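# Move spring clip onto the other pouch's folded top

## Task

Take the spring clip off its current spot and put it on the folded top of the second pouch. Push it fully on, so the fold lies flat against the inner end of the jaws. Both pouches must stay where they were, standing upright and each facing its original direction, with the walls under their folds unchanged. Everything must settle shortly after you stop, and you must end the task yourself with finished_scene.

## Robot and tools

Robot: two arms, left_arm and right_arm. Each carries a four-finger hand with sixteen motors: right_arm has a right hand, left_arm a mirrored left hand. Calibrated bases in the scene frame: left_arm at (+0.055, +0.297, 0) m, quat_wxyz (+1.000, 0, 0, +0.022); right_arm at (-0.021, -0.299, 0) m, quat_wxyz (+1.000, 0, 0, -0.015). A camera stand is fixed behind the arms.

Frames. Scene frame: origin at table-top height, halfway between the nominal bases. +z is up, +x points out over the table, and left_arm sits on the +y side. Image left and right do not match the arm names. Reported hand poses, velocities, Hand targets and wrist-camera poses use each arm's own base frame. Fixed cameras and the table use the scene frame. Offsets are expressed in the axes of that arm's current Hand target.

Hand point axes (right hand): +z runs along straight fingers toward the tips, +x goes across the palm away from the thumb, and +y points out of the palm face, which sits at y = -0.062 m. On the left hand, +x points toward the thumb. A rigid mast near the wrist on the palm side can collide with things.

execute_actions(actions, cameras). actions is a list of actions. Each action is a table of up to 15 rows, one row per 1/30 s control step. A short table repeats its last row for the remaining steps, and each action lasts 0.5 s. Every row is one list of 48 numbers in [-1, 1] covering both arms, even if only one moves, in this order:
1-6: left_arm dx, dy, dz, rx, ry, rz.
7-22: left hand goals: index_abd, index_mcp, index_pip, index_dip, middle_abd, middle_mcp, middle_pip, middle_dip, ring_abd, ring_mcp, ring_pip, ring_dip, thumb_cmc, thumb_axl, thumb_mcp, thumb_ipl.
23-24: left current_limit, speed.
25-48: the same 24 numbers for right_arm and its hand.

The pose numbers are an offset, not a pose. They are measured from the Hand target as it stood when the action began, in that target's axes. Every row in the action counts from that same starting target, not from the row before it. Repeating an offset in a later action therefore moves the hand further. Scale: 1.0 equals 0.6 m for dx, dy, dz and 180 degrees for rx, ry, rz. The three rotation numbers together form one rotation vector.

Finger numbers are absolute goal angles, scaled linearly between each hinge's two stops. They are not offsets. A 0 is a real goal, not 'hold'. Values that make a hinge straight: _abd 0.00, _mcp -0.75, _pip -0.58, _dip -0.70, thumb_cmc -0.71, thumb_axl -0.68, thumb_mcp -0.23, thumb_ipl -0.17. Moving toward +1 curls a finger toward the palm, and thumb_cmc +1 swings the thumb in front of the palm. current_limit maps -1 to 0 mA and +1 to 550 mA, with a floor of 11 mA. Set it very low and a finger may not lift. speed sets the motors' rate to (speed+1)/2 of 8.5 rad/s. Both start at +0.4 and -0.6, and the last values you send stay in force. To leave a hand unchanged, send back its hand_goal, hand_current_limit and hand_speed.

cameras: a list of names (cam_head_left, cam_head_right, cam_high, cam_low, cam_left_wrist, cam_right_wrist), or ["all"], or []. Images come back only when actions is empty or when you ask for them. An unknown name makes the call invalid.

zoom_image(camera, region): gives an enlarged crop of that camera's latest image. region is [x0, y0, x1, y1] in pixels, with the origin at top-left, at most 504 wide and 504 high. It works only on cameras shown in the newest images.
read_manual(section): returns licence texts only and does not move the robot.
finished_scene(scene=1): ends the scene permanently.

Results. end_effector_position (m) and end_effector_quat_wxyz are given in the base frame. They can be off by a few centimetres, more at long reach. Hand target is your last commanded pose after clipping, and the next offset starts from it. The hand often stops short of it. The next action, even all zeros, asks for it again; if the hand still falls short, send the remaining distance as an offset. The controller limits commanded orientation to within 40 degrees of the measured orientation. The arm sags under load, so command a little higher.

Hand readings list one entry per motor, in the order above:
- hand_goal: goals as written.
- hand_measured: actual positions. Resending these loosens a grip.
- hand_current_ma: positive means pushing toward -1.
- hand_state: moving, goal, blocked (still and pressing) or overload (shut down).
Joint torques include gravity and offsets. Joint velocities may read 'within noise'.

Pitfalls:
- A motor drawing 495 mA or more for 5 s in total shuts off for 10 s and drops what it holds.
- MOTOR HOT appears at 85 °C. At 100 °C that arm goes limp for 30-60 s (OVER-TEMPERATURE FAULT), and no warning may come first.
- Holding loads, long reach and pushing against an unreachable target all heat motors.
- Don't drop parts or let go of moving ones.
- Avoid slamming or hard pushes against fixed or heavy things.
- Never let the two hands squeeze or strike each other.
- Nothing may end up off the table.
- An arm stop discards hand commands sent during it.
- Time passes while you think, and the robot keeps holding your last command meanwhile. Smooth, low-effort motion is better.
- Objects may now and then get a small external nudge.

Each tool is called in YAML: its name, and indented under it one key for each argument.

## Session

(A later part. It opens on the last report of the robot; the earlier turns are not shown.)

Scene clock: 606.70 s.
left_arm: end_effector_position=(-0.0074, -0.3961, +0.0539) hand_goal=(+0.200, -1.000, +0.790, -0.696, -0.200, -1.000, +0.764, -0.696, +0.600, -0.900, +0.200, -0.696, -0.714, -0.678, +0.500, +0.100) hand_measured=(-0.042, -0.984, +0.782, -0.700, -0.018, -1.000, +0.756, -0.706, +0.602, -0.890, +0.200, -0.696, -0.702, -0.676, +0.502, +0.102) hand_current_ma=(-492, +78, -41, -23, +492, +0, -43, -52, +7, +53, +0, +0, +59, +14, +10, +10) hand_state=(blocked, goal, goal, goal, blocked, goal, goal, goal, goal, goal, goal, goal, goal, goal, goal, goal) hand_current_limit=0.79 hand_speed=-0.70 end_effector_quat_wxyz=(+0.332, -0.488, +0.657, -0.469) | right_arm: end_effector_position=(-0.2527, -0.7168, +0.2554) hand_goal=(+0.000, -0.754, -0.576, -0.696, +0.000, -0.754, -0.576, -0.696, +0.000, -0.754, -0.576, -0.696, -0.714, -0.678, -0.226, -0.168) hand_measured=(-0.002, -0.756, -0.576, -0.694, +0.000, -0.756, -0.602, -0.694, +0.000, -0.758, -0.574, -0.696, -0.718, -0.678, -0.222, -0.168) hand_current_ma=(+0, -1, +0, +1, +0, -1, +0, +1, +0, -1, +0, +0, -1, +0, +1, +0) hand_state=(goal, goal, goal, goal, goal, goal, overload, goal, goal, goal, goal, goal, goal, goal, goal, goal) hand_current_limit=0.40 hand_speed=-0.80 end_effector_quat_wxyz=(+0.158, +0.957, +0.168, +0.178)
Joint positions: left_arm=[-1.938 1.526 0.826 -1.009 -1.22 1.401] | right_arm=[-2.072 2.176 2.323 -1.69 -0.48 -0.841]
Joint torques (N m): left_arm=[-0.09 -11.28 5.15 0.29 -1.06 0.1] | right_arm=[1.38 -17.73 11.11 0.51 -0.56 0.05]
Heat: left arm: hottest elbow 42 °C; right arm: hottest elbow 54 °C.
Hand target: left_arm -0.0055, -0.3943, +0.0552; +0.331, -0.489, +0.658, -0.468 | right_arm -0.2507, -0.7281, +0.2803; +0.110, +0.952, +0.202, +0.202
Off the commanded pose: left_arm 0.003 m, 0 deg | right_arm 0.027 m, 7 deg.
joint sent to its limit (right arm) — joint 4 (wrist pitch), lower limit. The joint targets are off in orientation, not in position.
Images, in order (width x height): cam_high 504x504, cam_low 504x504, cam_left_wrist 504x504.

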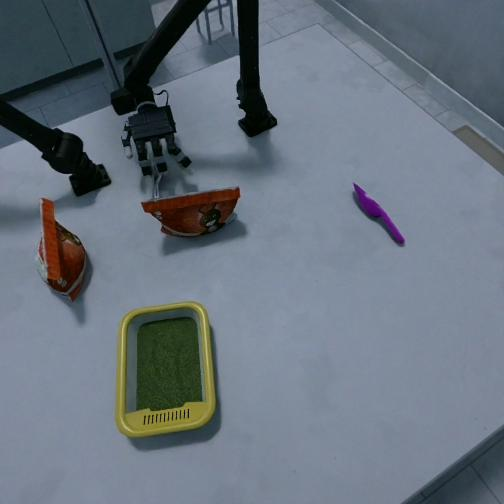

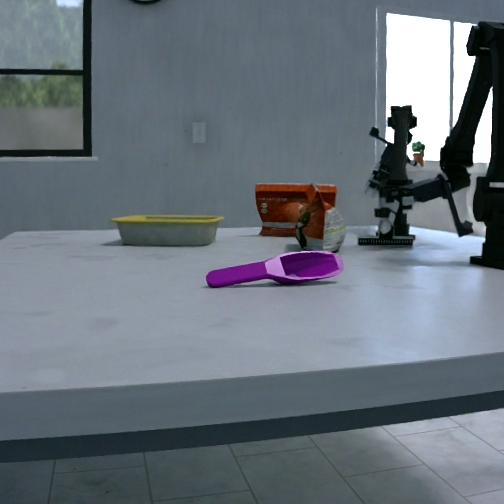

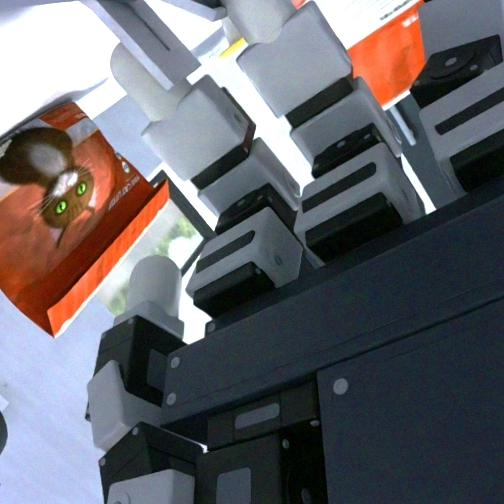

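execute_actions:
  actions:
    - [[0,0,0,0,0,0,0.1,-1.0,0.88,-0.696,-0.1,-1.0,0.855,-0.696,0.6,-0.9,0.2,-0.696,-0.714,-0.678,0.5,0.1,0.9,-0.7,0,0,0,0,0,0,0,-0.754,-0.576,-0.696,0,-0.754,-0.576,-0.696,0,-0.754,-0.576,-0.696,-0.714,-0.678,-0.226,-0.168,0.4,-0.8]]
    - [[0,0,0,0,0,0,0.15,-1.0,0.88,-0.696,-0.15,-1.0,0.855,-0.696,0.6,-0.9,0.2,-0.696,-0.714,-0.678,0.5,0.1,1.0,-0.7,0,0,0,0,0,0,0,-0.754,-0.576,-0.696,0,-0.754,-0.576,-0.696,0,-0.754,-0.576,-0.696,-0.714,-0.678,-0.226,-0.168,0.4,-0.8]]
  cameras: ["cam_low", "cam_high", "cam_left_wrist"]

zoom_image:
  camera: "cam_low"
  region: [350, 195, 420, 265]

zoom_image:
  camera: "cam_high"
  region: [120, 155, 180, 215]

Scene clock: 608.33 s.
left_arm: end_effector_position=(-0.0073, -0.3959, +0.0538) hand_goal=(+0.150, -1.000, +0.880, -0.696, -0.150, -1.000, +0.854, -0.696, +0.600, -0.900, +0.200, -0.696, -0.714, -0.678, +0.500, +0.100) hand_measured=(+0.152, -0.986, +0.932, -0.684, -0.126, -1.000, +0.858, -0.696, +0.602, -0.890, +0.200, -0.696, -0.702, -0.676, +0.502, +0.102) hand_current_ma=(+5, +77, +255, +62, +99, +0, +19, -3, +7, +53, +0, +0, +59, +14, +10, +10) hand_state=(goal, goal, blocked, goal, blocked, goal, goal, goal, goal, goal, goal, goal, goal, goal, goal, goal) hand_current_limit=1.00 hand_speed=-0.70 end_effector_quat_wxyz=(+0.332, -0.488, +0.657, -0.469) | right_arm: end_effector_position=(-0.2527, -0.7168, +0.2554) hand_goal=(+0.000, -0.754, -0.576, -0.696, +0.000, -0.754, -0.576, -0.696, +0.000, -0.754, -0.576, -0.696, -0.714, -0.678, -0.226, -0.168) hand_measured=(-0.002, -0.756, -0.576, -0.694, +0.000, -0.756, -0.602, -0.694, +0.000, -0.758, -0.574, -0.696, -0.718, -0.678, -0.222, -0.168) hand_current_ma=(+0, -1, +0, +1, +0, -1, +0, +1, +0, -1, +0, +0, -1, +0, +1, +0) hand_state=(goal, goal, goal, goal, goal, goal, overload, goal, goal, goal, goal, goal, goal, goal, goal, goal) hand_current_limit=0.40 hand_speed=-0.80 end_effector_quat_wxyz=(+0.158, +0.957, +0.168, +0.178)
Joint positions: left_arm=[-1.938 1.526 0.826 -1.009 -1.22 1.401] | right_arm=[-2.072 2.176 2.323 -1.69 -0.48 -0.841]
Joint torques (N m): left_arm=[0.09 -11.4 5.16 0.25 -1.02 0.11] | right_arm=[1.85 -18.2 11.04 0.53 -0.57 0.05]
Heat: left arm: hottest elbow 42 °C; right arm: hottest elbow 54 °C.
Hand target: left_arm -0.0056, -0.3942, +0.0551; +0.331, -0.489, +0.658, -0.468 | right_arm -0.2507, -0.7281, +0.2803; +0.110, +0.952, +0.202, +0.202
Off the commanded pose: left_arm 0.003 m, 0 deg | right_arm 0.027 m, 7 deg.
joint sent to its limit (right arm) — joint 4 (wrist pitch), lower limit. The joint targets are off in orientation, not in position.
Images, in order (width x height): cam_high 504x504, cam_low 504x504, cam_left_wrist 504x504.

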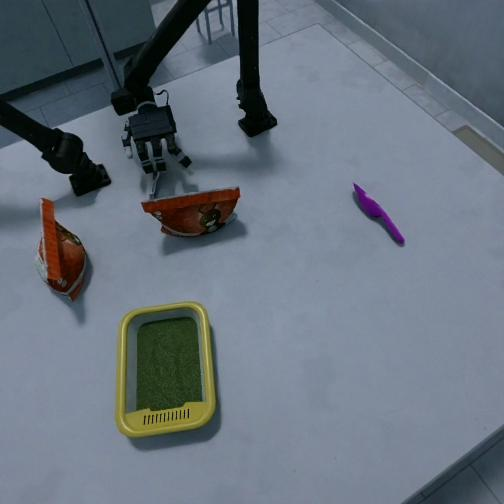

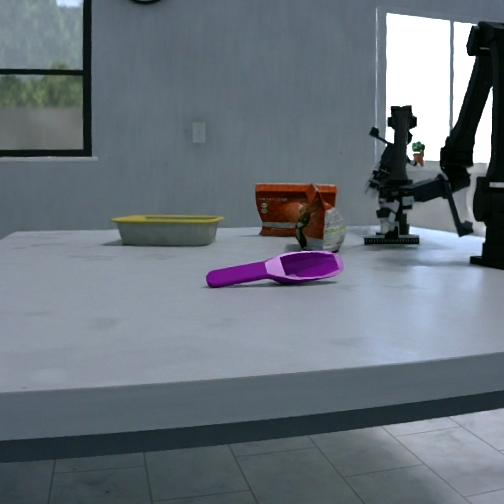

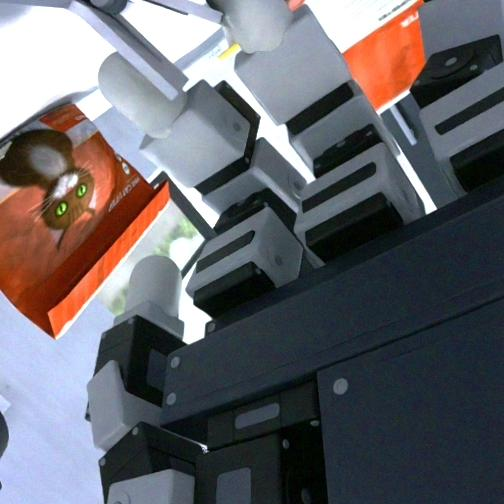

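Scaled by 7.200 from the camera's 504x504 image, which has a finer 720x720 frame.

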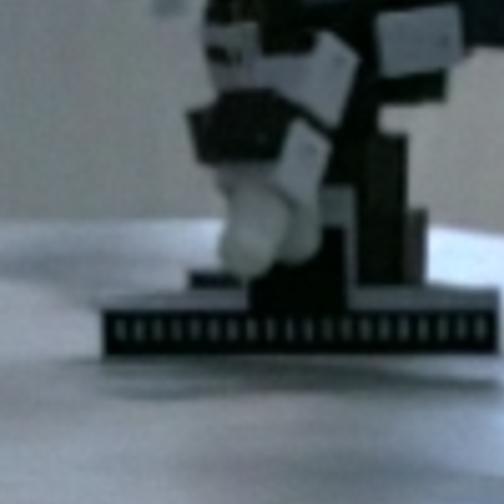

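Scaled by 8.400 from the camera's 504x504 image, which has a finer 720x720 frame.

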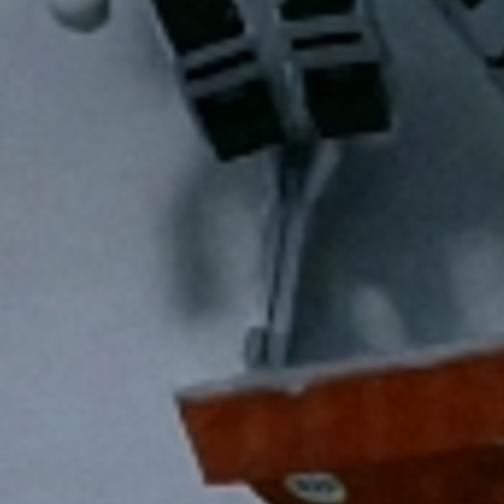

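execute_actions:
  actions:
    - [[0,0,0,0,0,0,0.15,-1.0,0.84,-0.696,-0.15,-1.0,0.86,-0.696,0.6,-0.9,0.2,-0.696,-0.714,-0.678,0.5,0.1,1.0,-0.7,0,0,0,0,0,0,0,-0.754,-0.576,-0.696,0,-0.754,-0.576,-0.696,0,-0.754,-0.576,-0.696,-0.714,-0.678,-0.226,-0.168,0.4,-0.8]]
  cameras: ["cam_low", "cam_high", "cam_left_wrist"]

zoom_image:
  camera: "cam_low"
  region: [350, 195, 420, 265]

zoom_image:
  camera: "cam_high"
  region: [120, 155, 180, 215]

Scene clock: 609.47 s.
left_arm: end_effector_position=(-0.0073, -0.3959, +0.0538) hand_goal=(+0.150, -1.000, +0.840, -0.696, -0.150, -1.000, +0.860, -0.696, +0.600, -0.900, +0.200, -0.696, -0.714, -0.678, +0.500, +0.100) hand_measured=(+0.152, -0.986, +0.932, -0.682, -0.128, -1.000, +0.860, -0.696, +0.602, -0.890, +0.200, -0.696, -0.702, -0.676, +0.502, +0.102) hand_current_ma=(+9, +77, +455, +68, +97, +0, +1, -3, +7, +53, +0, +0, +59, +14, +10, +10) hand_state=(goal, goal, blocked, goal, blocked, goal, goal, goal, goal, goal, goal, goal, goal, goal, goal, goal) hand_current_limit=1.00 hand_speed=-0.70 end_effector_quat_wxyz=(+0.332, -0.488, +0.657, -0.469) | right_arm: end_effector_position=(-0.2527, -0.7168, +0.2554) hand_goal=(+0.000, -0.754, -0.576, -0.696, +0.000, -0.754, -0.576, -0.696, +0.000, -0.754, -0.576, -0.696, -0.714, -0.678, -0.226, -0.168) hand_measured=(-0.002, -0.756, -0.576, -0.694, +0.000, -0.756, -0.602, -0.694, +0.000, -0.758, -0.574, -0.696, -0.718, -0.678, -0.222, -0.168) hand_current_ma=(+0, -1, +0, +1, +0, -1, +0, +1, +0, -1, +0, +0, -1, +0, +1, +0) hand_state=(goal, goal, goal, goal, goal, goal, overload, goal, goal, goal, goal, goal, goal, goal, goal, goal) hand_current_limit=0.40 hand_speed=-0.80 end_effector_quat_wxyz=(+0.158, +0.957, +0.168, +0.178)
Joint positions: left_arm=[-1.938 1.526 0.826 -1.009 -1.22 1.401] | right_arm=[-2.072 2.176 2.323 -1.69 -0.48 -0.841]
Joint torques (N m): left_arm=[-0.03 -11.28 5.18 0.29 -1.03 0.1] | right_arm=[2.02 -18.49 11.03 0.53 -0.6 0.07]
Heat: left arm: hottest elbow 42 °C; right arm: hottest elbow 54 °C.
Hand target: left_arm -0.0056, -0.3942, +0.0551; +0.331, -0.489, +0.658, -0.468 | right_arm -0.2507, -0.7281, +0.2803; +0.110, +0.952, +0.202, +0.202
Off the commanded pose: left_arm 0.003 m, 0 deg | right_arm 0.027 m, 7 deg.
joint sent to its limit (right arm) — joint 4 (wrist pitch), lower limit. The joint targets are off in orientation, not in position.
Images, in order (width x height): cam_high 504x504, cam_low 504x504, cam_left_wrist 504x504.

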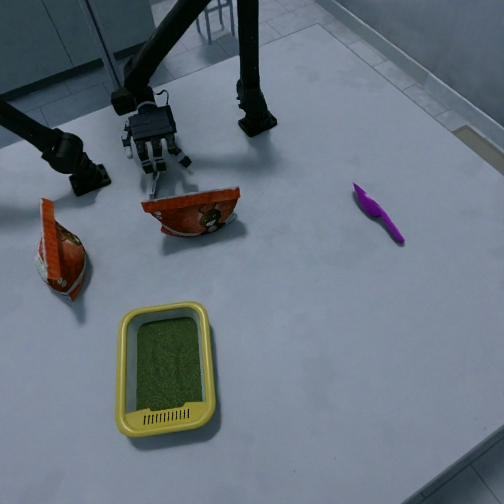

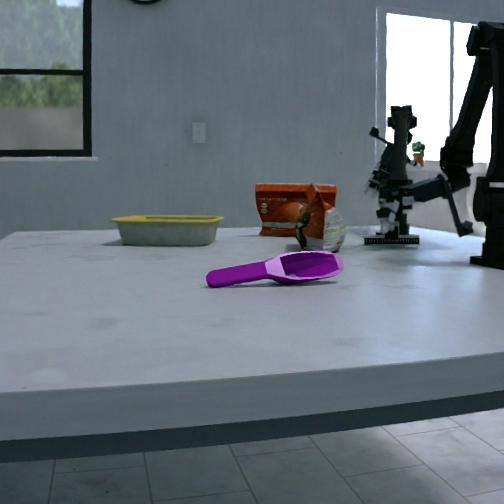

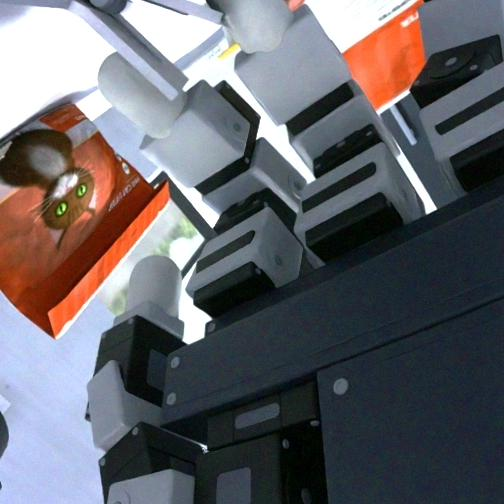

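Scaled by 7.200 from the camera's 504x504 image, which has a finer 720x720 frame.

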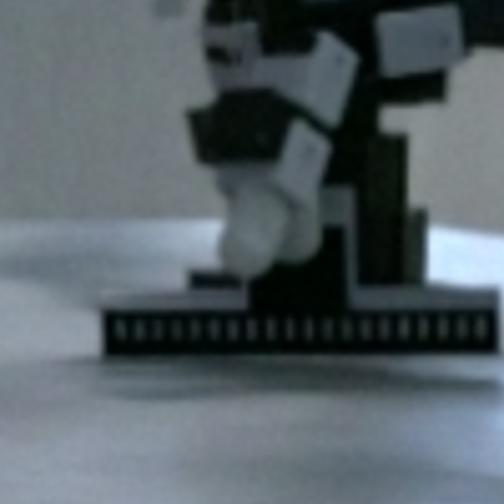

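Scaled by 8.400 from the camera's 504x504 image, which has a finer 720x720 frame.

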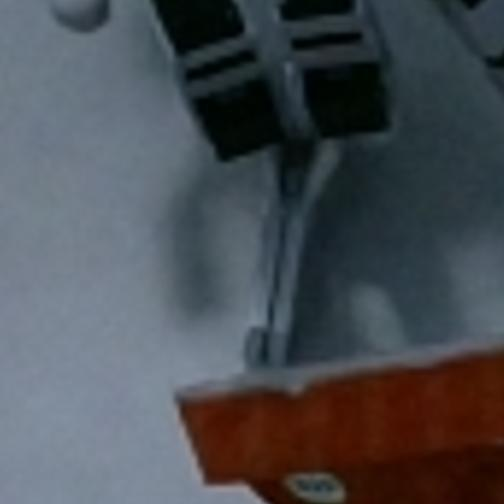

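execute_actions:
  actions:
    - [[0,0,0,0,0,0,0.05,-1.0,0.84,-0.696,-0.05,-1.0,0.88,-0.696,0.6,-0.9,0.2,-0.696,-0.714,-0.678,0.5,0.1,1.0,-0.7,0,0,0,0,0,0,0,-0.754,-0.576,-0.696,0,-0.754,-0.576,-0.696,0,-0.754,-0.576,-0.696,-0.714,-0.678,-0.226,-0.168,0.4,-0.8]]
  cameras: ["cam_low", "cam_high", "cam_left_wrist"]

zoom_image:
  camera: "cam_high"
  region: [120, 155, 180, 215]

Scene clock: 610.43 s.
left_arm: end_effector_position=(-0.0073, -0.3960, +0.0541) hand_goal=(+0.050, -1.000, +0.840, -0.696, -0.050, -1.000, +0.880, -0.696, +0.600, -0.900, +0.200, -0.696, -0.714, -0.678, +0.500, +0.100) hand_measured=(+0.070, -0.984, +0.932, -0.680, -0.044, -1.000, +0.864, -0.702, +0.602, -0.890, +0.200, -0.696, -0.702, -0.676, +0.502, +0.102) hand_current_ma=(+87, +78, +453, +74, +24, +0, -77, -29, +7, +53, +0, +0, +59, +14, +10, +10) hand_state=(blocked, goal, blocked, goal, goal, goal, goal, goal, goal, goal, goal, goal, goal, goal, goal, goal) hand_current_limit=1.00 hand_speed=-0.70 end_effector_quat_wxyz=(+0.332, -0.488, +0.657, -0.469) | right_arm: end_effector_position=(-0.2527, -0.7168, +0.2554) hand_goal=(+0.000, -0.754, -0.576, -0.696, +0.000, -0.754, -0.576, -0.696, +0.000, -0.754, -0.576, -0.696, -0.714, -0.678, -0.226, -0.168) hand_measured=(-0.002, -0.756, -0.576, -0.694, +0.000, -0.756, -0.602, -0.694, +0.000, -0.758, -0.574, -0.696, -0.718, -0.678, -0.222, -0.168) hand_current_ma=(+0, -1, +0, +1, +0, -1, +0, +1, +0, -1, +0, +0, -1, +0, +1, +0) hand_state=(goal, goal, goal, goal, goal, goal, overload, goal, goal, goal, goal, goal, goal, goal, goal, goal) hand_current_limit=0.40 hand_speed=-0.80 end_effector_quat_wxyz=(+0.158, +0.957, +0.168, +0.178)
Joint positions: left_arm=[-1.938 1.526 0.826 -1.009 -1.22 1.401] | right_arm=[-2.072 2.176 2.323 -1.69 -0.48 -0.841]
Joint torques (N m): left_arm=[-0.03 -11.34 5.14 0.28 -1.02 0.11] | right_arm=[1.9 -18.26 10.82 0.7 -0.58 0.05]
Heat: left arm: hottest elbow 42 °C; right arm: hottest elbow 54 °C.
Hand target: left_arm -0.0056, -0.3943, +0.0552; +0.331, -0.489, +0.658, -0.468 | right_arm -0.2507, -0.7281, +0.2803; +0.110, +0.952, +0.202, +0.202
Off the commanded pose: left_arm 0.003 m, 0 deg | right_arm 0.027 m, 7 deg.
joint sent to its limit (right arm) — joint 4 (wrist pitch), lower limit. The joint targets are off in orientation, not in position.
Images, in order (width x height): cam_high 504x504, cam_low 504x504, cam_left_wrist 504x504.

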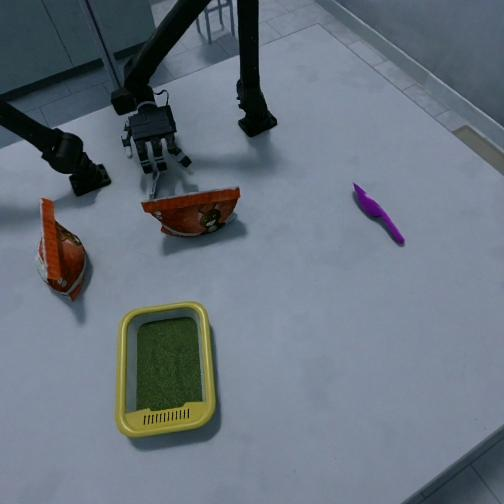

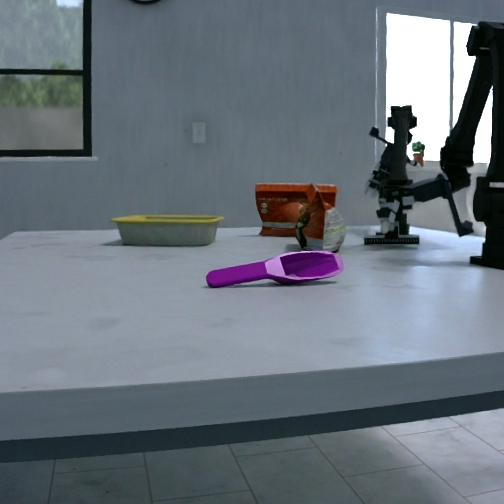

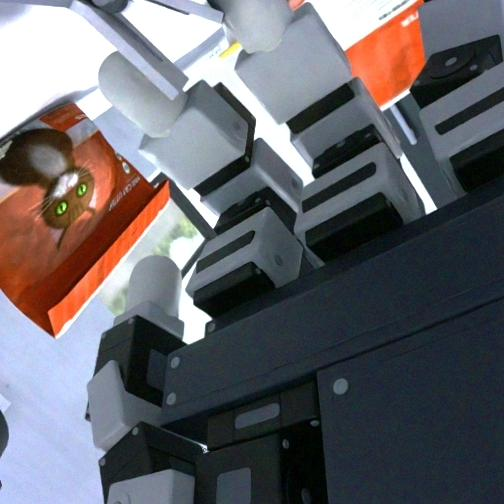

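Scaled by 8.400 from the camera's 504x504 image, which has a finer 720x720 frame.

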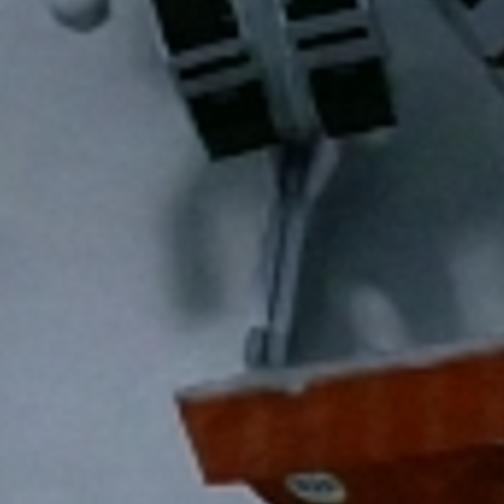

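execute_actions:
  actions:
    - [[0,0,0,0,0,0,-0.12,-1.0,0.85,-0.696,0.12,-1.0,0.89,-0.696,0.6,-0.9,0.2,-0.696,-0.714,-0.678,0.5,0.1,0.8,-0.75,0,0,0,0,0,0,0,-0.754,-0.576,-0.696,0,-0.754,-0.576,-0.696,0,-0.754,-0.576,-0.696,-0.714,-0.678,-0.226,-0.168,0.4,-0.8]]
  cameras: ["cam_low", "cam_high", "cam_left_wrist"]

zoom_image:
  camera: "cam_high"
  region: [120, 155, 180, 215]

zoom_image:
  camera: "cam_low"
  region: [350, 195, 420, 265]

Scene clock: 611.37 s.
left_arm: end_effector_position=(-0.0078, -0.3961, +0.0559) hand_goal=(-0.120, -1.000, +0.850, -0.696, +0.120, -1.000, +0.890, -0.696, +0.600, -0.900, +0.200, -0.696, -0.714, -0.678, +0.500, +0.100) hand_measured=(-0.150, -0.970, +0.826, -0.702, +0.146, -1.000, +0.826, -0.726, +0.602, -0.890, +0.200, -0.696, -0.702, -0.676, +0.502, +0.102) hand_current_ma=(-133, +160, -113, -34, +114, +0, -321, -146, +7, +53, +0, +0, +59, +14, +10, +10) hand_state=(blocked, blocked, blocked, goal, blocked, goal, blocked, blocked, goal, goal, goal, goal, goal, goal, goal, goal) hand_current_limit=0.80 hand_speed=-0.75 end_effector_quat_wxyz=(+0.329, -0.490, +0.657, -0.469) | right_arm: end_effector_position=(-0.2527, -0.7168, +0.2554) hand_goal=(+0.000, -0.754, -0.576, -0.696, +0.000, -0.754, -0.576, -0.696, +0.000, -0.754, -0.576, -0.696, -0.714, -0.678, -0.226, -0.168) hand_measured=(-0.002, -0.756, -0.576, -0.694, +0.000, -0.756, -0.602, -0.694, +0.000, -0.758, -0.574, -0.696, -0.718, -0.678, -0.222, -0.168) hand_current_ma=(+0, -1, +0, +1, +0, -1, +0, +1, +0, -1, +0, +0, -1, +0, +1, +0) hand_state=(goal, goal, goal, goal, goal, goal, overload, goal, goal, goal, goal, goal, goal, goal, goal, goal) hand_current_limit=0.40 hand_speed=-0.80 end_effector_quat_wxyz=(+0.158, +0.957, +0.168, +0.178)
Joint positions: left_arm=[-1.938 1.519 0.825 -1.009 -1.218 1.401] | right_arm=[-2.072 2.176 2.323 -1.69 -0.48 -0.841]
Joint torques (N m): left_arm=[0.09 -10.64 5.24 0.27 -1.14 0.11] | right_arm=[2.26 -18.37 11.15 0.54 -0.59 0.05]
Heat: left arm: hottest elbow 42 °C; right arm: hottest elbow 54 °C.
Hand target: left_arm -0.0056, -0.3942, +0.0551; +0.331, -0.489, +0.658, -0.468 | right_arm -0.2507, -0.7281, +0.2803; +0.110, +0.952, +0.202, +0.202
Off the commanded pose: left_arm 0.003 m, 0 deg | right_arm 0.027 m, 7 deg.
joint sent to its limit (right arm) — joint 4 (wrist pitch), lower limit. The joint targets are off in orientation, not in position.
Images, in order (width x height): cam_high 504x504, cam_low 504x504, cam_left_wrist 504x504.

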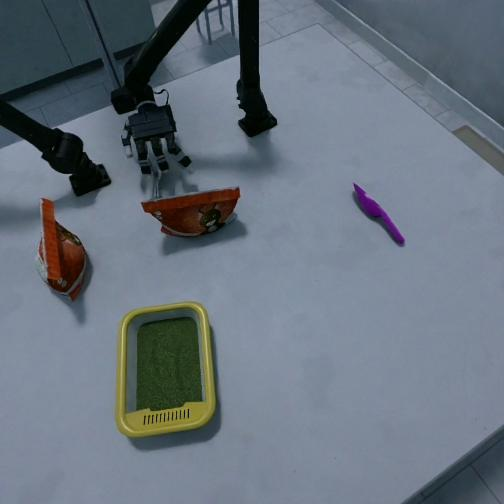

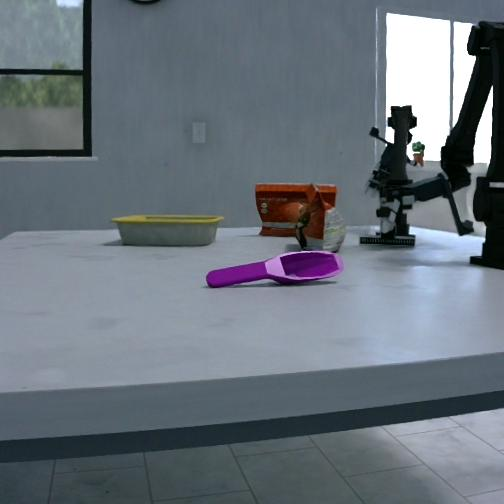

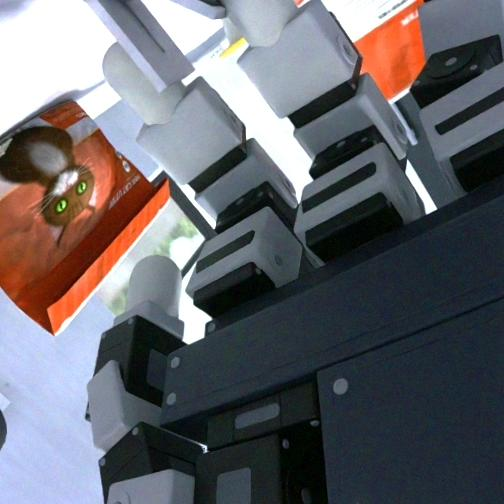

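Scaled by 8.400 from the camera's 504x504 image, which has a finer 720x720 frame.

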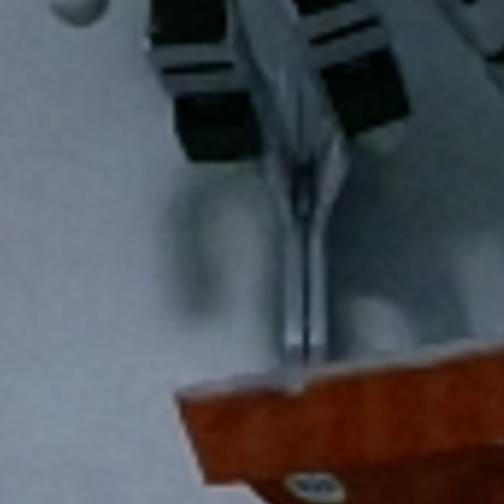

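Scaled by 7.200 from the camera's 504x504 image, which has a finer 720x720 frame.

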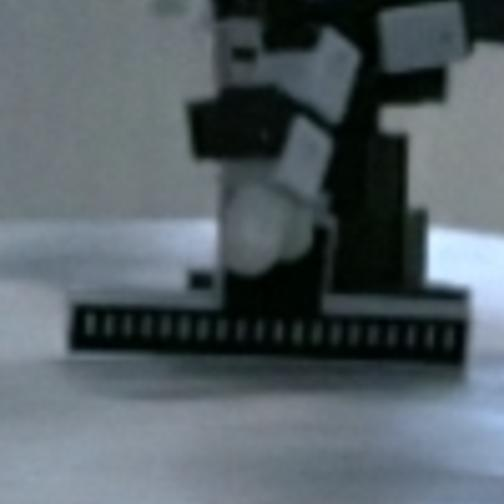

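execute_actions:
  actions:
    - [[0,0,0,0,0,0,0.0,-1.0,0.86,-0.696,0.0,-1.0,0.86,-0.696,0.6,-0.9,0.2,-0.696,-0.714,-0.678,0.5,0.1,1.0,-0.75,0,0,0,0,0,0,0,-0.754,-0.576,-0.696,0,-0.754,-0.576,-0.696,0,-0.754,-0.576,-0.696,-0.714,-0.678,-0.226,-0.168,0.4,-0.8]]
    - [[0,0,0,0,0,0,0.06,-1.0,0.86,-0.696,-0.06,-1.0,0.86,-0.696,0.6,-0.9,0.2,-0.696,-0.714,-0.678,0.5,0.1,1.0,-0.75,0,0,0,0,0,0,0,-0.754,-0.576,-0.696,0,-0.754,-0.576,-0.696,0,-0.754,-0.576,-0.696,-0.714,-0.678,-0.226,-0.168,0.4,-0.8]]
  cameras: ["cam_high", "cam_low"]

zoom_image:
  camera: "cam_high"
  region: [120, 155, 180, 215]

Scene clock: 612.97 s.
left_arm: end_effector_position=(-0.0078, -0.3961, +0.0559) hand_goal=(+0.060, -1.000, +0.860, -0.696, -0.060, -1.000, +0.860, -0.696, +0.600, -0.900, +0.200, -0.696, -0.714, -0.678, +0.500, +0.100) hand_measured=(+0.022, -0.970, +0.896, -0.686, +0.000, -1.000, +0.806, -0.726, +0.602, -0.890, +0.200, -0.696, -0.702, -0.676, +0.502, +0.102) hand_current_ma=(-164, +160, +179, +51, +263, +0, -265, -146, +7, +53, +0, +0, +59, +14, +10, +10) hand_state=(blocked, blocked, blocked, goal, blocked, goal, blocked, blocked, goal, goal, goal, goal, goal, goal, goal, goal) hand_current_limit=1.00 hand_speed=-0.75 end_effector_quat_wxyz=(+0.329, -0.490, +0.657, -0.469) | right_arm: end_effector_position=(-0.2527, -0.7168, +0.2554) hand_goal=(+0.000, -0.754, -0.576, -0.696, +0.000, -0.754, -0.576, -0.696, +0.000, -0.754, -0.576, -0.696, -0.714, -0.678, -0.226, -0.168) hand_measured=(-0.002, -0.756, -0.576, -0.694, +0.000, -0.756, -0.602, -0.694, +0.000, -0.758, -0.574, -0.696, -0.718, -0.678, -0.222, -0.168) hand_current_ma=(+0, -1, +0, +1, +0, -1, +0, +1, +0, -1, +0, +0, -1, +0, +1, +0) hand_state=(goal, goal, goal, goal, goal, goal, overload, goal, goal, goal, goal, goal, goal, goal, goal, goal) hand_current_limit=0.40 hand_speed=-0.80 end_effector_quat_wxyz=(+0.158, +0.957, +0.168, +0.178)
Joint positions: left_arm=[-1.938 1.519 0.825 -1.009 -1.218 1.401] | right_arm=[-2.072 2.176 2.323 -1.69 -0.48 -0.841]
Joint torques (N m): left_arm=[-0.03 -10.75 5.22 0.28 -1.14 0.11] | right_arm=[1.9 -18.14 11.15 0.44 -0.59 0.04]
Heat: left arm: hottest elbow 42 °C; right arm: hottest elbow 54 °C.
Hand target: left_arm -0.0056, -0.3942, +0.0551; +0.331, -0.489, +0.658, -0.468 | right_arm -0.2507, -0.7281, +0.2803; +0.110, +0.952, +0.202, +0.202
Off the commanded pose: left_arm 0.003 m, 0 deg | right_arm 0.027 m, 7 deg.
joint sent to its limit (right arm) — joint 4 (wrist pitch), lower limit. The joint targets are off in orientation, not in position.
Images, in order (width x height): cam_high 504x504, cam_low 504x504.

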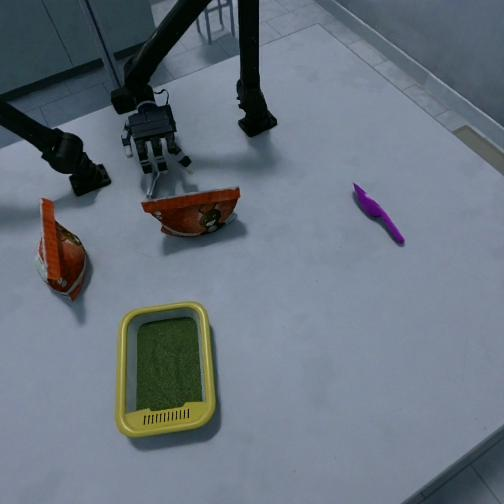

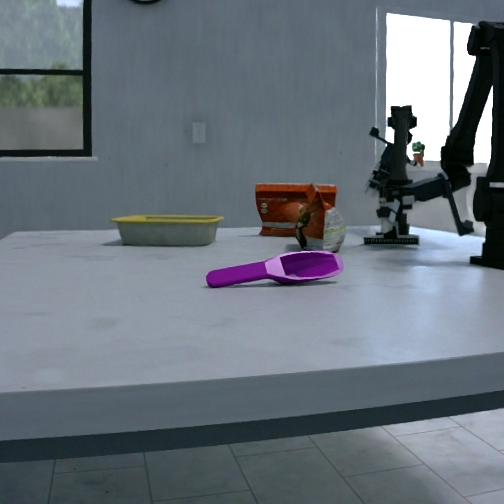

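Scaled by 8.400 from the camera's 504x504 image, which has a finer 720x720 frame.

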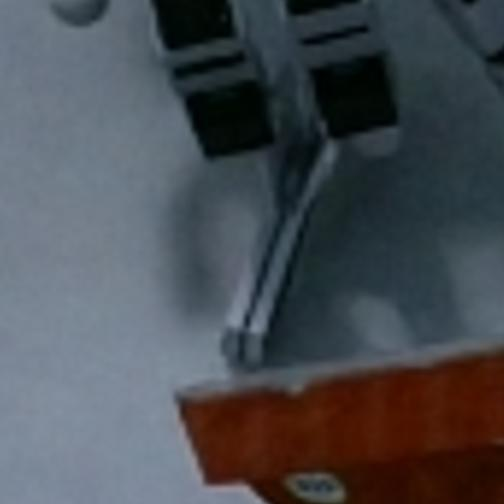

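execute_actions:
  actions:
    - [[0,0,0,0,0,0,-0.15,-1.0,0.80,-0.696,0.15,-1.0,0.84,-0.696,0.6,-0.9,0.2,-0.696,-0.714,-0.678,0.5,0.1,0.8,-0.8,0,0,0,0,0,0,0,-0.754,-0.576,-0.696,0,-0.754,-0.576,-0.696,0,-0.754,-0.576,-0.696,-0.714,-0.678,-0.226,-0.168,0.4,-0.8]]
    - [[0,0,0,0,0,0,-0.4,-1.0,0.80,-0.696,0.4,-1.0,0.80,-0.696,0.6,-0.9,0.2,-0.696,-0.714,-0.678,0.5,0.1,0.6,-0.8,0,0,0,0,0,0,0,-0.754,-0.576,-0.696,0,-0.754,-0.576,-0.696,0,-0.754,-0.576,-0.696,-0.714,-0.678,-0.226,-0.168,0.4,-0.8]]
    - [[0,0,0,0,0,0,-0.6,-1.0,0.80,-0.696,0.6,-1.0,0.80,-0.696,0.6,-0.9,0.2,-0.696,-0.714,-0.678,0.5,0.1,0.5,-0.8,0,0,0,0,0,0,0,-0.754,-0.576,-0.696,0,-0.754,-0.576,-0.696,0,-0.754,-0.576,-0.696,-0.714,-0.678,-0.226,-0.168,0.4,-0.8]]
  cameras: ["cam_high", "cam_low", "cam_left_wrist"]

zoom_image:
  camera: "cam_high"
  region: [120, 155, 180, 215]

zoom_image:
  camera: "cam_low"
  region: [350, 195, 420, 265]

zoom_image:
  camera: "cam_left_wrist"
  region: [80, 0, 260, 180]

Scene clock: 615.30 s.
left_arm: end_effector_position=(-0.0078, -0.3961, +0.0559) hand_goal=(-0.600, -1.000, +0.800, -0.696, +0.600, -1.000, +0.800, -0.696, +0.600, -0.900, +0.200, -0.696, -0.714, -0.678, +0.500, +0.100) hand_measured=(-0.596, -0.984, +0.796, -0.696, +0.596, -0.994, +0.798, -0.700, +0.602, -0.890, +0.200, -0.696, -0.702, -0.676, +0.502, +0.102) hand_current_ma=(+15, +84, -15, -2, -13, +31, -14, -15, +7, +53, +0, +0, +59, +14, +10, +10) hand_state=(goal, goal, goal, goal, goal, goal, goal, goal, goal, goal, goal, goal, goal, goal, goal, goal) hand_current_limit=0.50 hand_speed=-0.80 end_effector_quat_wxyz=(+0.329, -0.490, +0.657, -0.469) | right_arm: end_effector_position=(-0.2527, -0.7168, +0.2554) hand_goal=(+0.000, -0.754, -0.576, -0.696, +0.000, -0.754, -0.576, -0.696, +0.000, -0.754, -0.576, -0.696, -0.714, -0.678, -0.226, -0.168) hand_measured=(-0.002, -0.756, -0.576, -0.694, +0.000, -0.756, -0.602, -0.694, +0.000, -0.758, -0.574, -0.696, -0.718, -0.678, -0.222, -0.168) hand_current_ma=(+0, -1, +0, +1, +0, -1, +0, +1, +0, -1, +0, +0, -1, +0, +1, +0) hand_state=(goal, goal, goal, goal, goal, goal, overload, goal, goal, goal, goal, goal, goal, goal, goal, goal) hand_current_limit=0.40 hand_speed=-0.80 end_effector_quat_wxyz=(+0.158, +0.957, +0.168, +0.178)
Joint positions: left_arm=[-1.938 1.519 0.825 -1.009 -1.218 1.401] | right_arm=[-2.072 2.176 2.323 -1.69 -0.48 -0.841]
Joint torques (N m): left_arm=[0.09 -10.7 5.22 0.27 -1.14 0.11] | right_arm=[1.38 -18.32 11.18 0.46 -0.56 0.06]
Heat: left arm: hottest elbow 42 °C; right arm: hottest elbow 54 °C.
Hand target: left_arm -0.0055, -0.3942, +0.0552; +0.331, -0.489, +0.658, -0.468 | right_arm -0.2507, -0.7281, +0.2803; +0.110, +0.952, +0.202, +0.202
Off the commanded pose: left_arm 0.003 m, 0 deg | right_arm 0.027 m, 7 deg.
joint sent to its limit (right arm) — joint 4 (wrist pitch), lower limit. The joint targets are off in orientation, not in position.
Images, in order (width x height): cam_high 504x504, cam_low 504x504, cam_left_wrist 504x504.

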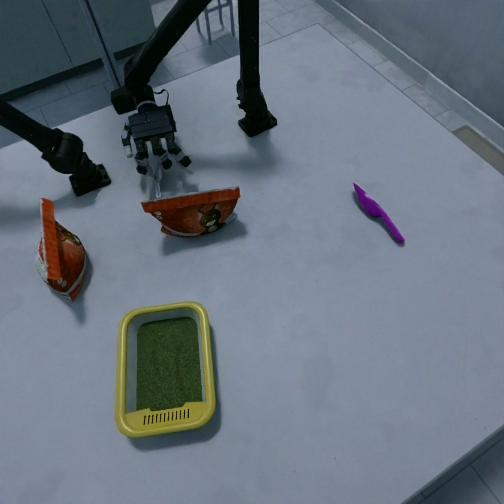

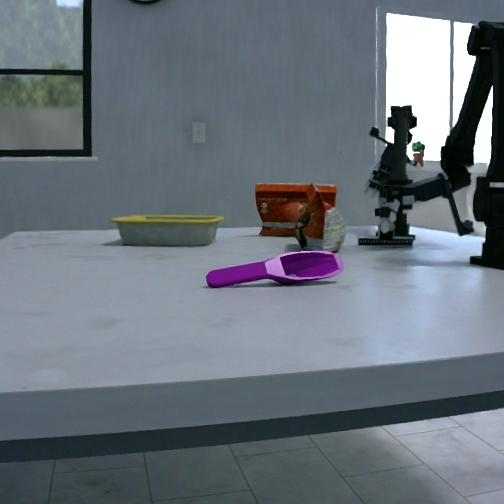

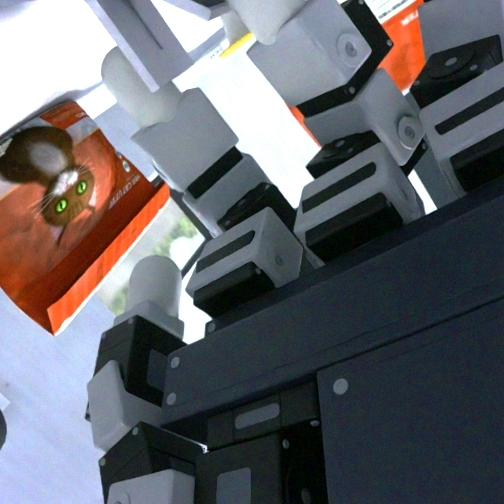

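Scaled by 8.400 from the camera's 504x504 image, which has a finer 720x720 frame.

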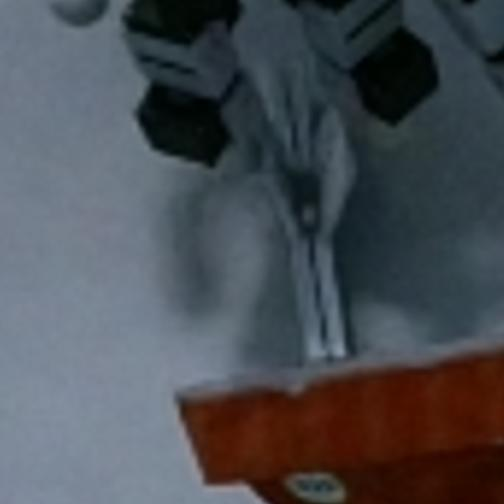

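Scaled by 7.200 from the camera's 504x504 image, which has a finer 720x720 frame.

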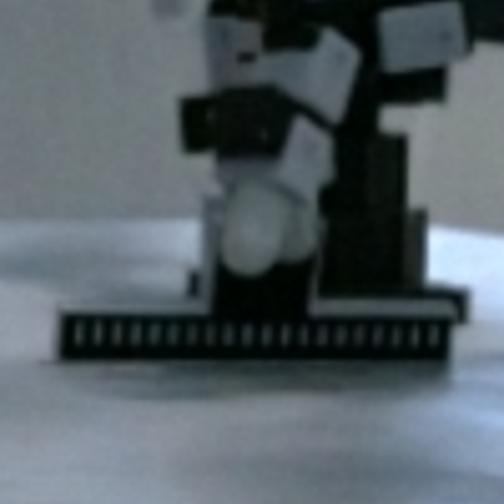

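Scaled by 2.800 from the camera's 504x504 image, which has a finer 720x720 frame.

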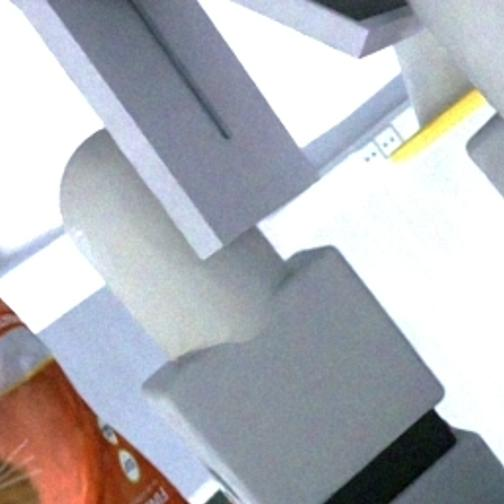

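execute_actions:
  actions:
    - [[0.004,0.0096,0.0035,0,0,0,-0.55,-1.0,0.80,-0.696,0.55,-1.0,0.80,-0.696,0.6,-0.9,0.2,-0.696,-0.714,-0.678,0.5,0.1,0.5,-0.8,0,0,0,0,0,0,0,-0.754,-0.576,-0.696,0,-0.754,-0.576,-0.696,0,-0.754,-0.576,-0.696,-0.714,-0.678,-0.226,-0.168,0.4,-0.8]]
    - [[0,0,0,0,0,0,-0.4,-1.0,0.80,-0.696,0.4,-1.0,0.83,-0.696,0.6,-0.9,0.2,-0.696,-0.714,-0.678,0.5,0.1,0.5,-0.8,0,0,0,0,0,0,0,-0.754,-0.576,-0.696,0,-0.754,-0.576,-0.696,0,-0.754,-0.576,-0.696,-0.714,-0.678,-0.226,-0.168,0.4,-0.8]]
    - [[0,0,0,0,0,0,-0.28,-1.0,0.82,-0.696,0.28,-1.0,0.86,-0.696,0.6,-0.9,0.2,-0.696,-0.714,-0.678,0.5,0.1,0.7,-0.8,0,0,0,0,0,0,0,-0.754,-0.576,-0.696,0,-0.754,-0.576,-0.696,0,-0.754,-0.576,-0.696,-0.714,-0.678,-0.226,-0.168,0.4,-0.8]]
  cameras: ["cam_high", "cam_low", "cam_left_wrist"]

zoom_image:
  camera: "cam_high"
  region: [120, 155, 180, 215]

zoom_image:
  camera: "cam_low"
  region: [350, 195, 420, 265]

zoom_image:
  camera: "cam_left_wrist"
  region: [80, 0, 260, 180]

Scene clock: 618.13 s.
left_arm: end_effector_position=(-0.0087, -0.3986, +0.0542) hand_goal=(-0.280, -1.000, +0.820, -0.696, +0.280, -1.000, +0.860, -0.696, +0.600, -0.900, +0.200, -0.696, -0.714, -0.678, +0.500, +0.100) hand_measured=(-0.322, -0.988, +0.790, -0.704, +0.314, -0.994, +0.814, -0.714, +0.602, -0.890, +0.200, -0.696, -0.702, -0.676, +0.502, +0.102) hand_current_ma=(-182, +62, -146, -41, +148, +32, -231, -88, +7, +53, +0, +0, +59, +14, +10, +10) hand_state=(blocked, goal, blocked, goal, blocked, goal, blocked, goal, goal, goal, goal, goal, goal, goal, goal, goal) hand_current_limit=0.70 hand_speed=-0.80 end_effector_quat_wxyz=(+0.326, -0.492, +0.655, -0.471) | right_arm: end_effector_position=(-0.2527, -0.7168, +0.2554) hand_goal=(+0.000, -0.754, -0.576, -0.696, +0.000, -0.754, -0.576, -0.696, +0.000, -0.754, -0.576, -0.696, -0.714, -0.678, -0.226, -0.168) hand_measured=(-0.002, -0.756, -0.576, -0.694, +0.000, -0.756, -0.602, -0.694, +0.000, -0.758, -0.574, -0.696, -0.718, -0.678, -0.222, -0.168) hand_current_ma=(+0, -1, +0, +1, +0, -1, +0, +1, +0, -1, +0, +0, -1, +0, +1, +0) hand_state=(goal, goal, goal, goal, goal, goal, overload, goal, goal, goal, goal, goal, goal, goal, goal, goal) hand_current_limit=0.40 hand_speed=-0.80 end_effector_quat_wxyz=(+0.158, +0.957, +0.168, +0.178)
Joint positions: left_arm=[-1.938 1.524 0.825 -0.994 -1.218 1.401] | right_arm=[-2.072 2.176 2.323 -1.69 -0.48 -0.841]
Joint torques (N m): left_arm=[0.03 -9.88 5.24 0.4 -1.14 0.11] | right_arm=[2.43 -17.55 11 0.53 -0.6 0.02]
Heat: left arm: hottest elbow 42 °C; right arm: hottest elbow 54 °C.
Hand target: left_arm -0.0063, -0.3966, +0.0491; +0.331, -0.489, +0.658, -0.468 | right_arm -0.2507, -0.7281, +0.2803; +0.110, +0.952, +0.202, +0.202
Off the commanded pose: left_arm 0.006 m, 1 deg | right_arm 0.027 m, 7 deg.
joint sent to its limit (right arm) — joint 4 (wrist pitch), lower limit. The joint targets are off in orientation, not in position.
Images, in order (width x height): cam_high 504x504, cam_low 504x504, cam_left_wrist 504x504.

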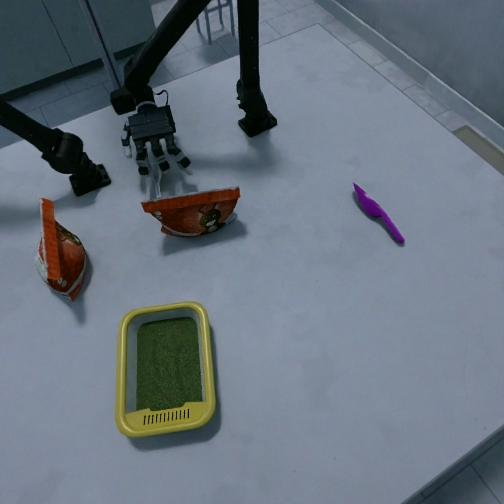

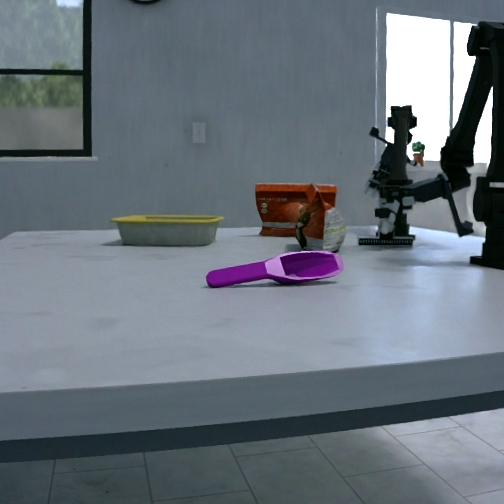

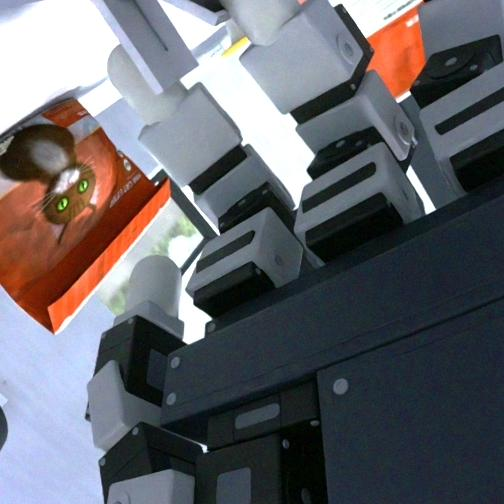

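Scaled by 8.400 from the camera's 504x504 image, which has a finer 720x720 frame.

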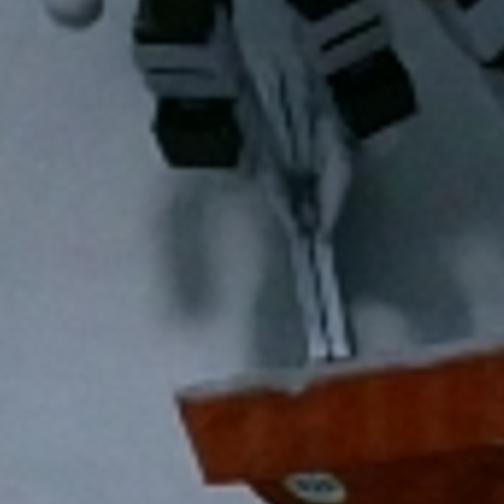

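Scaled by 7.200 from the camera's 504x504 image, which has a finer 720x720 frame.

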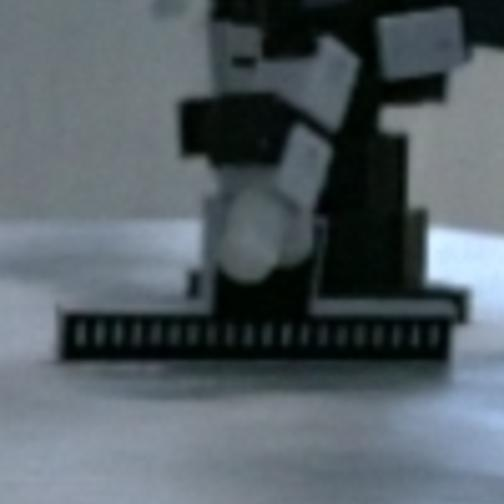

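Scaled by 2.800 from the camera's 504x504 image, which has a finer 720x720 frame.

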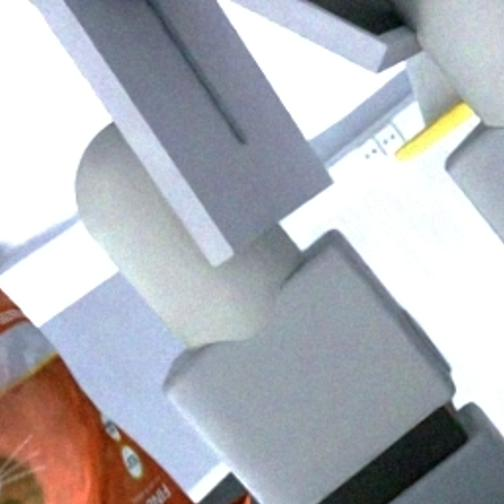

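execute_actions:
  actions:
    - [[0,0,0,0,0,0,-0.16,-1.0,0.87,-0.696,0.16,-1.0,0.88,-0.696,0.6,-0.9,0.2,-0.696,-0.714,-0.678,0.5,0.1,0.8,-0.75,0,0,0,0,0,0,0,-0.754,-0.576,-0.696,0,-0.754,-0.576,-0.696,0,-0.754,-0.576,-0.696,-0.714,-0.678,-0.226,-0.168,0.4,-0.8]]
  cameras: ["cam_high"]

zoom_image:
  camera: "cam_high"
  region: [120, 155, 180, 215]

Scene clock: 619.03 s.
left_arm: end_effector_position=(-0.0087, -0.3986, +0.0541) hand_goal=(-0.160, -1.000, +0.870, -0.696, +0.160, -1.000, +0.880, -0.696, +0.600, -0.900, +0.200, -0.696, -0.714, -0.678, +0.500, +0.100) hand_measured=(-0.232, -1.000, +0.792, -0.710, +0.220, -0.978, +0.814, -0.716, +0.602, -0.890, +0.200, -0.696, -0.702, -0.676, +0.502, +0.102) hand_current_ma=(-313, +0, -389, -71, +261, +112, -331, -101, +7, +53, +0, +0, +59, +14, +10, +10) hand_state=(blocked, goal, blocked, goal, blocked, blocked, blocked, blocked, goal, goal, goal, goal, goal, goal, goal, goal) hand_current_limit=0.80 hand_speed=-0.75 end_effector_quat_wxyz=(+0.326, -0.492, +0.655, -0.471) | right_arm: end_effector_position=(-0.2527, -0.7168, +0.2554) hand_goal=(+0.000, -0.754, -0.576, -0.696, +0.000, -0.754, -0.576, -0.696, +0.000, -0.754, -0.576, -0.696, -0.714, -0.678, -0.226, -0.168) hand_measured=(-0.002, -0.756, -0.576, -0.694, +0.000, -0.756, -0.602, -0.694, +0.000, -0.758, -0.574, -0.696, -0.718, -0.678, -0.222, -0.168) hand_current_ma=(+0, -1, +0, +1, +0, -1, +0, +1, +0, -1, +0, +0, -1, +0, +1, +0) hand_state=(goal, goal, goal, goal, goal, goal, overload, goal, goal, goal, goal, goal, goal, goal, goal, goal) hand_current_limit=0.40 hand_speed=-0.80 end_effector_quat_wxyz=(+0.158, +0.957, +0.168, +0.178)
Joint positions: left_arm=[-1.938 1.524 0.825 -0.994 -1.218 1.402] | right_arm=[-2.072 2.176 2.323 -1.69 -0.48 -0.841]
Joint torques (N m): left_arm=[0.09 -9.88 5.24 0.43 -1.14 0.11] | right_arm=[1.61 -17.9 10.99 0.55 -0.62 0.07]
Heat: left arm: hottest elbow 42 °C; right arm: hottest elbow 54 °C.
Hand target: left_arm -0.0063, -0.3966, +0.0491; +0.331, -0.489, +0.658, -0.468 | right_arm -0.2507, -0.7281, +0.2803; +0.110, +0.952, +0.202, +0.202
Off the commanded pose: left_arm 0.006 m, 1 deg | right_arm 0.027 m, 7 deg.
joint sent to its limit (right arm) — joint 4 (wrist pitch), lower limit. The joint targets are off in orientation, not in position.
Images, in order (width x height): cam_high 504x504.

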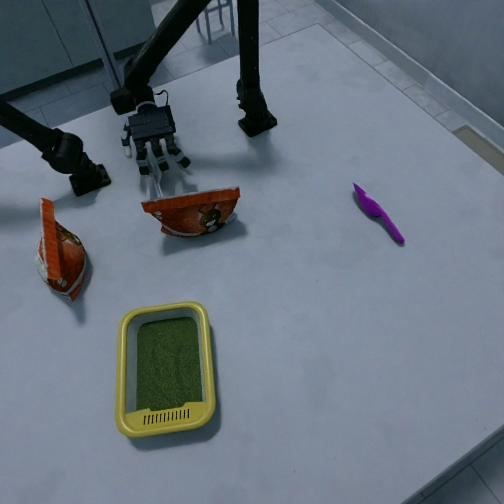

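Scaled by 8.400 from the camera's 504x504 image, which has a finer 720x720 frame.

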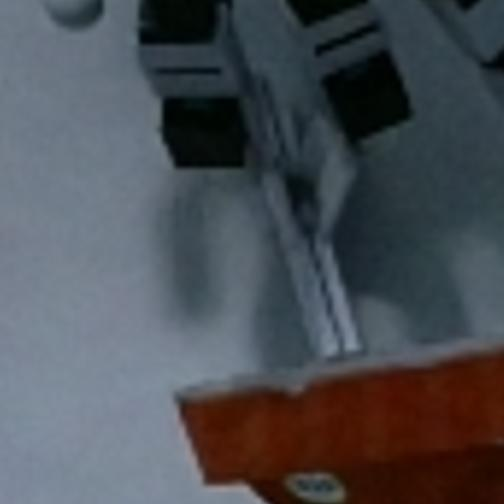

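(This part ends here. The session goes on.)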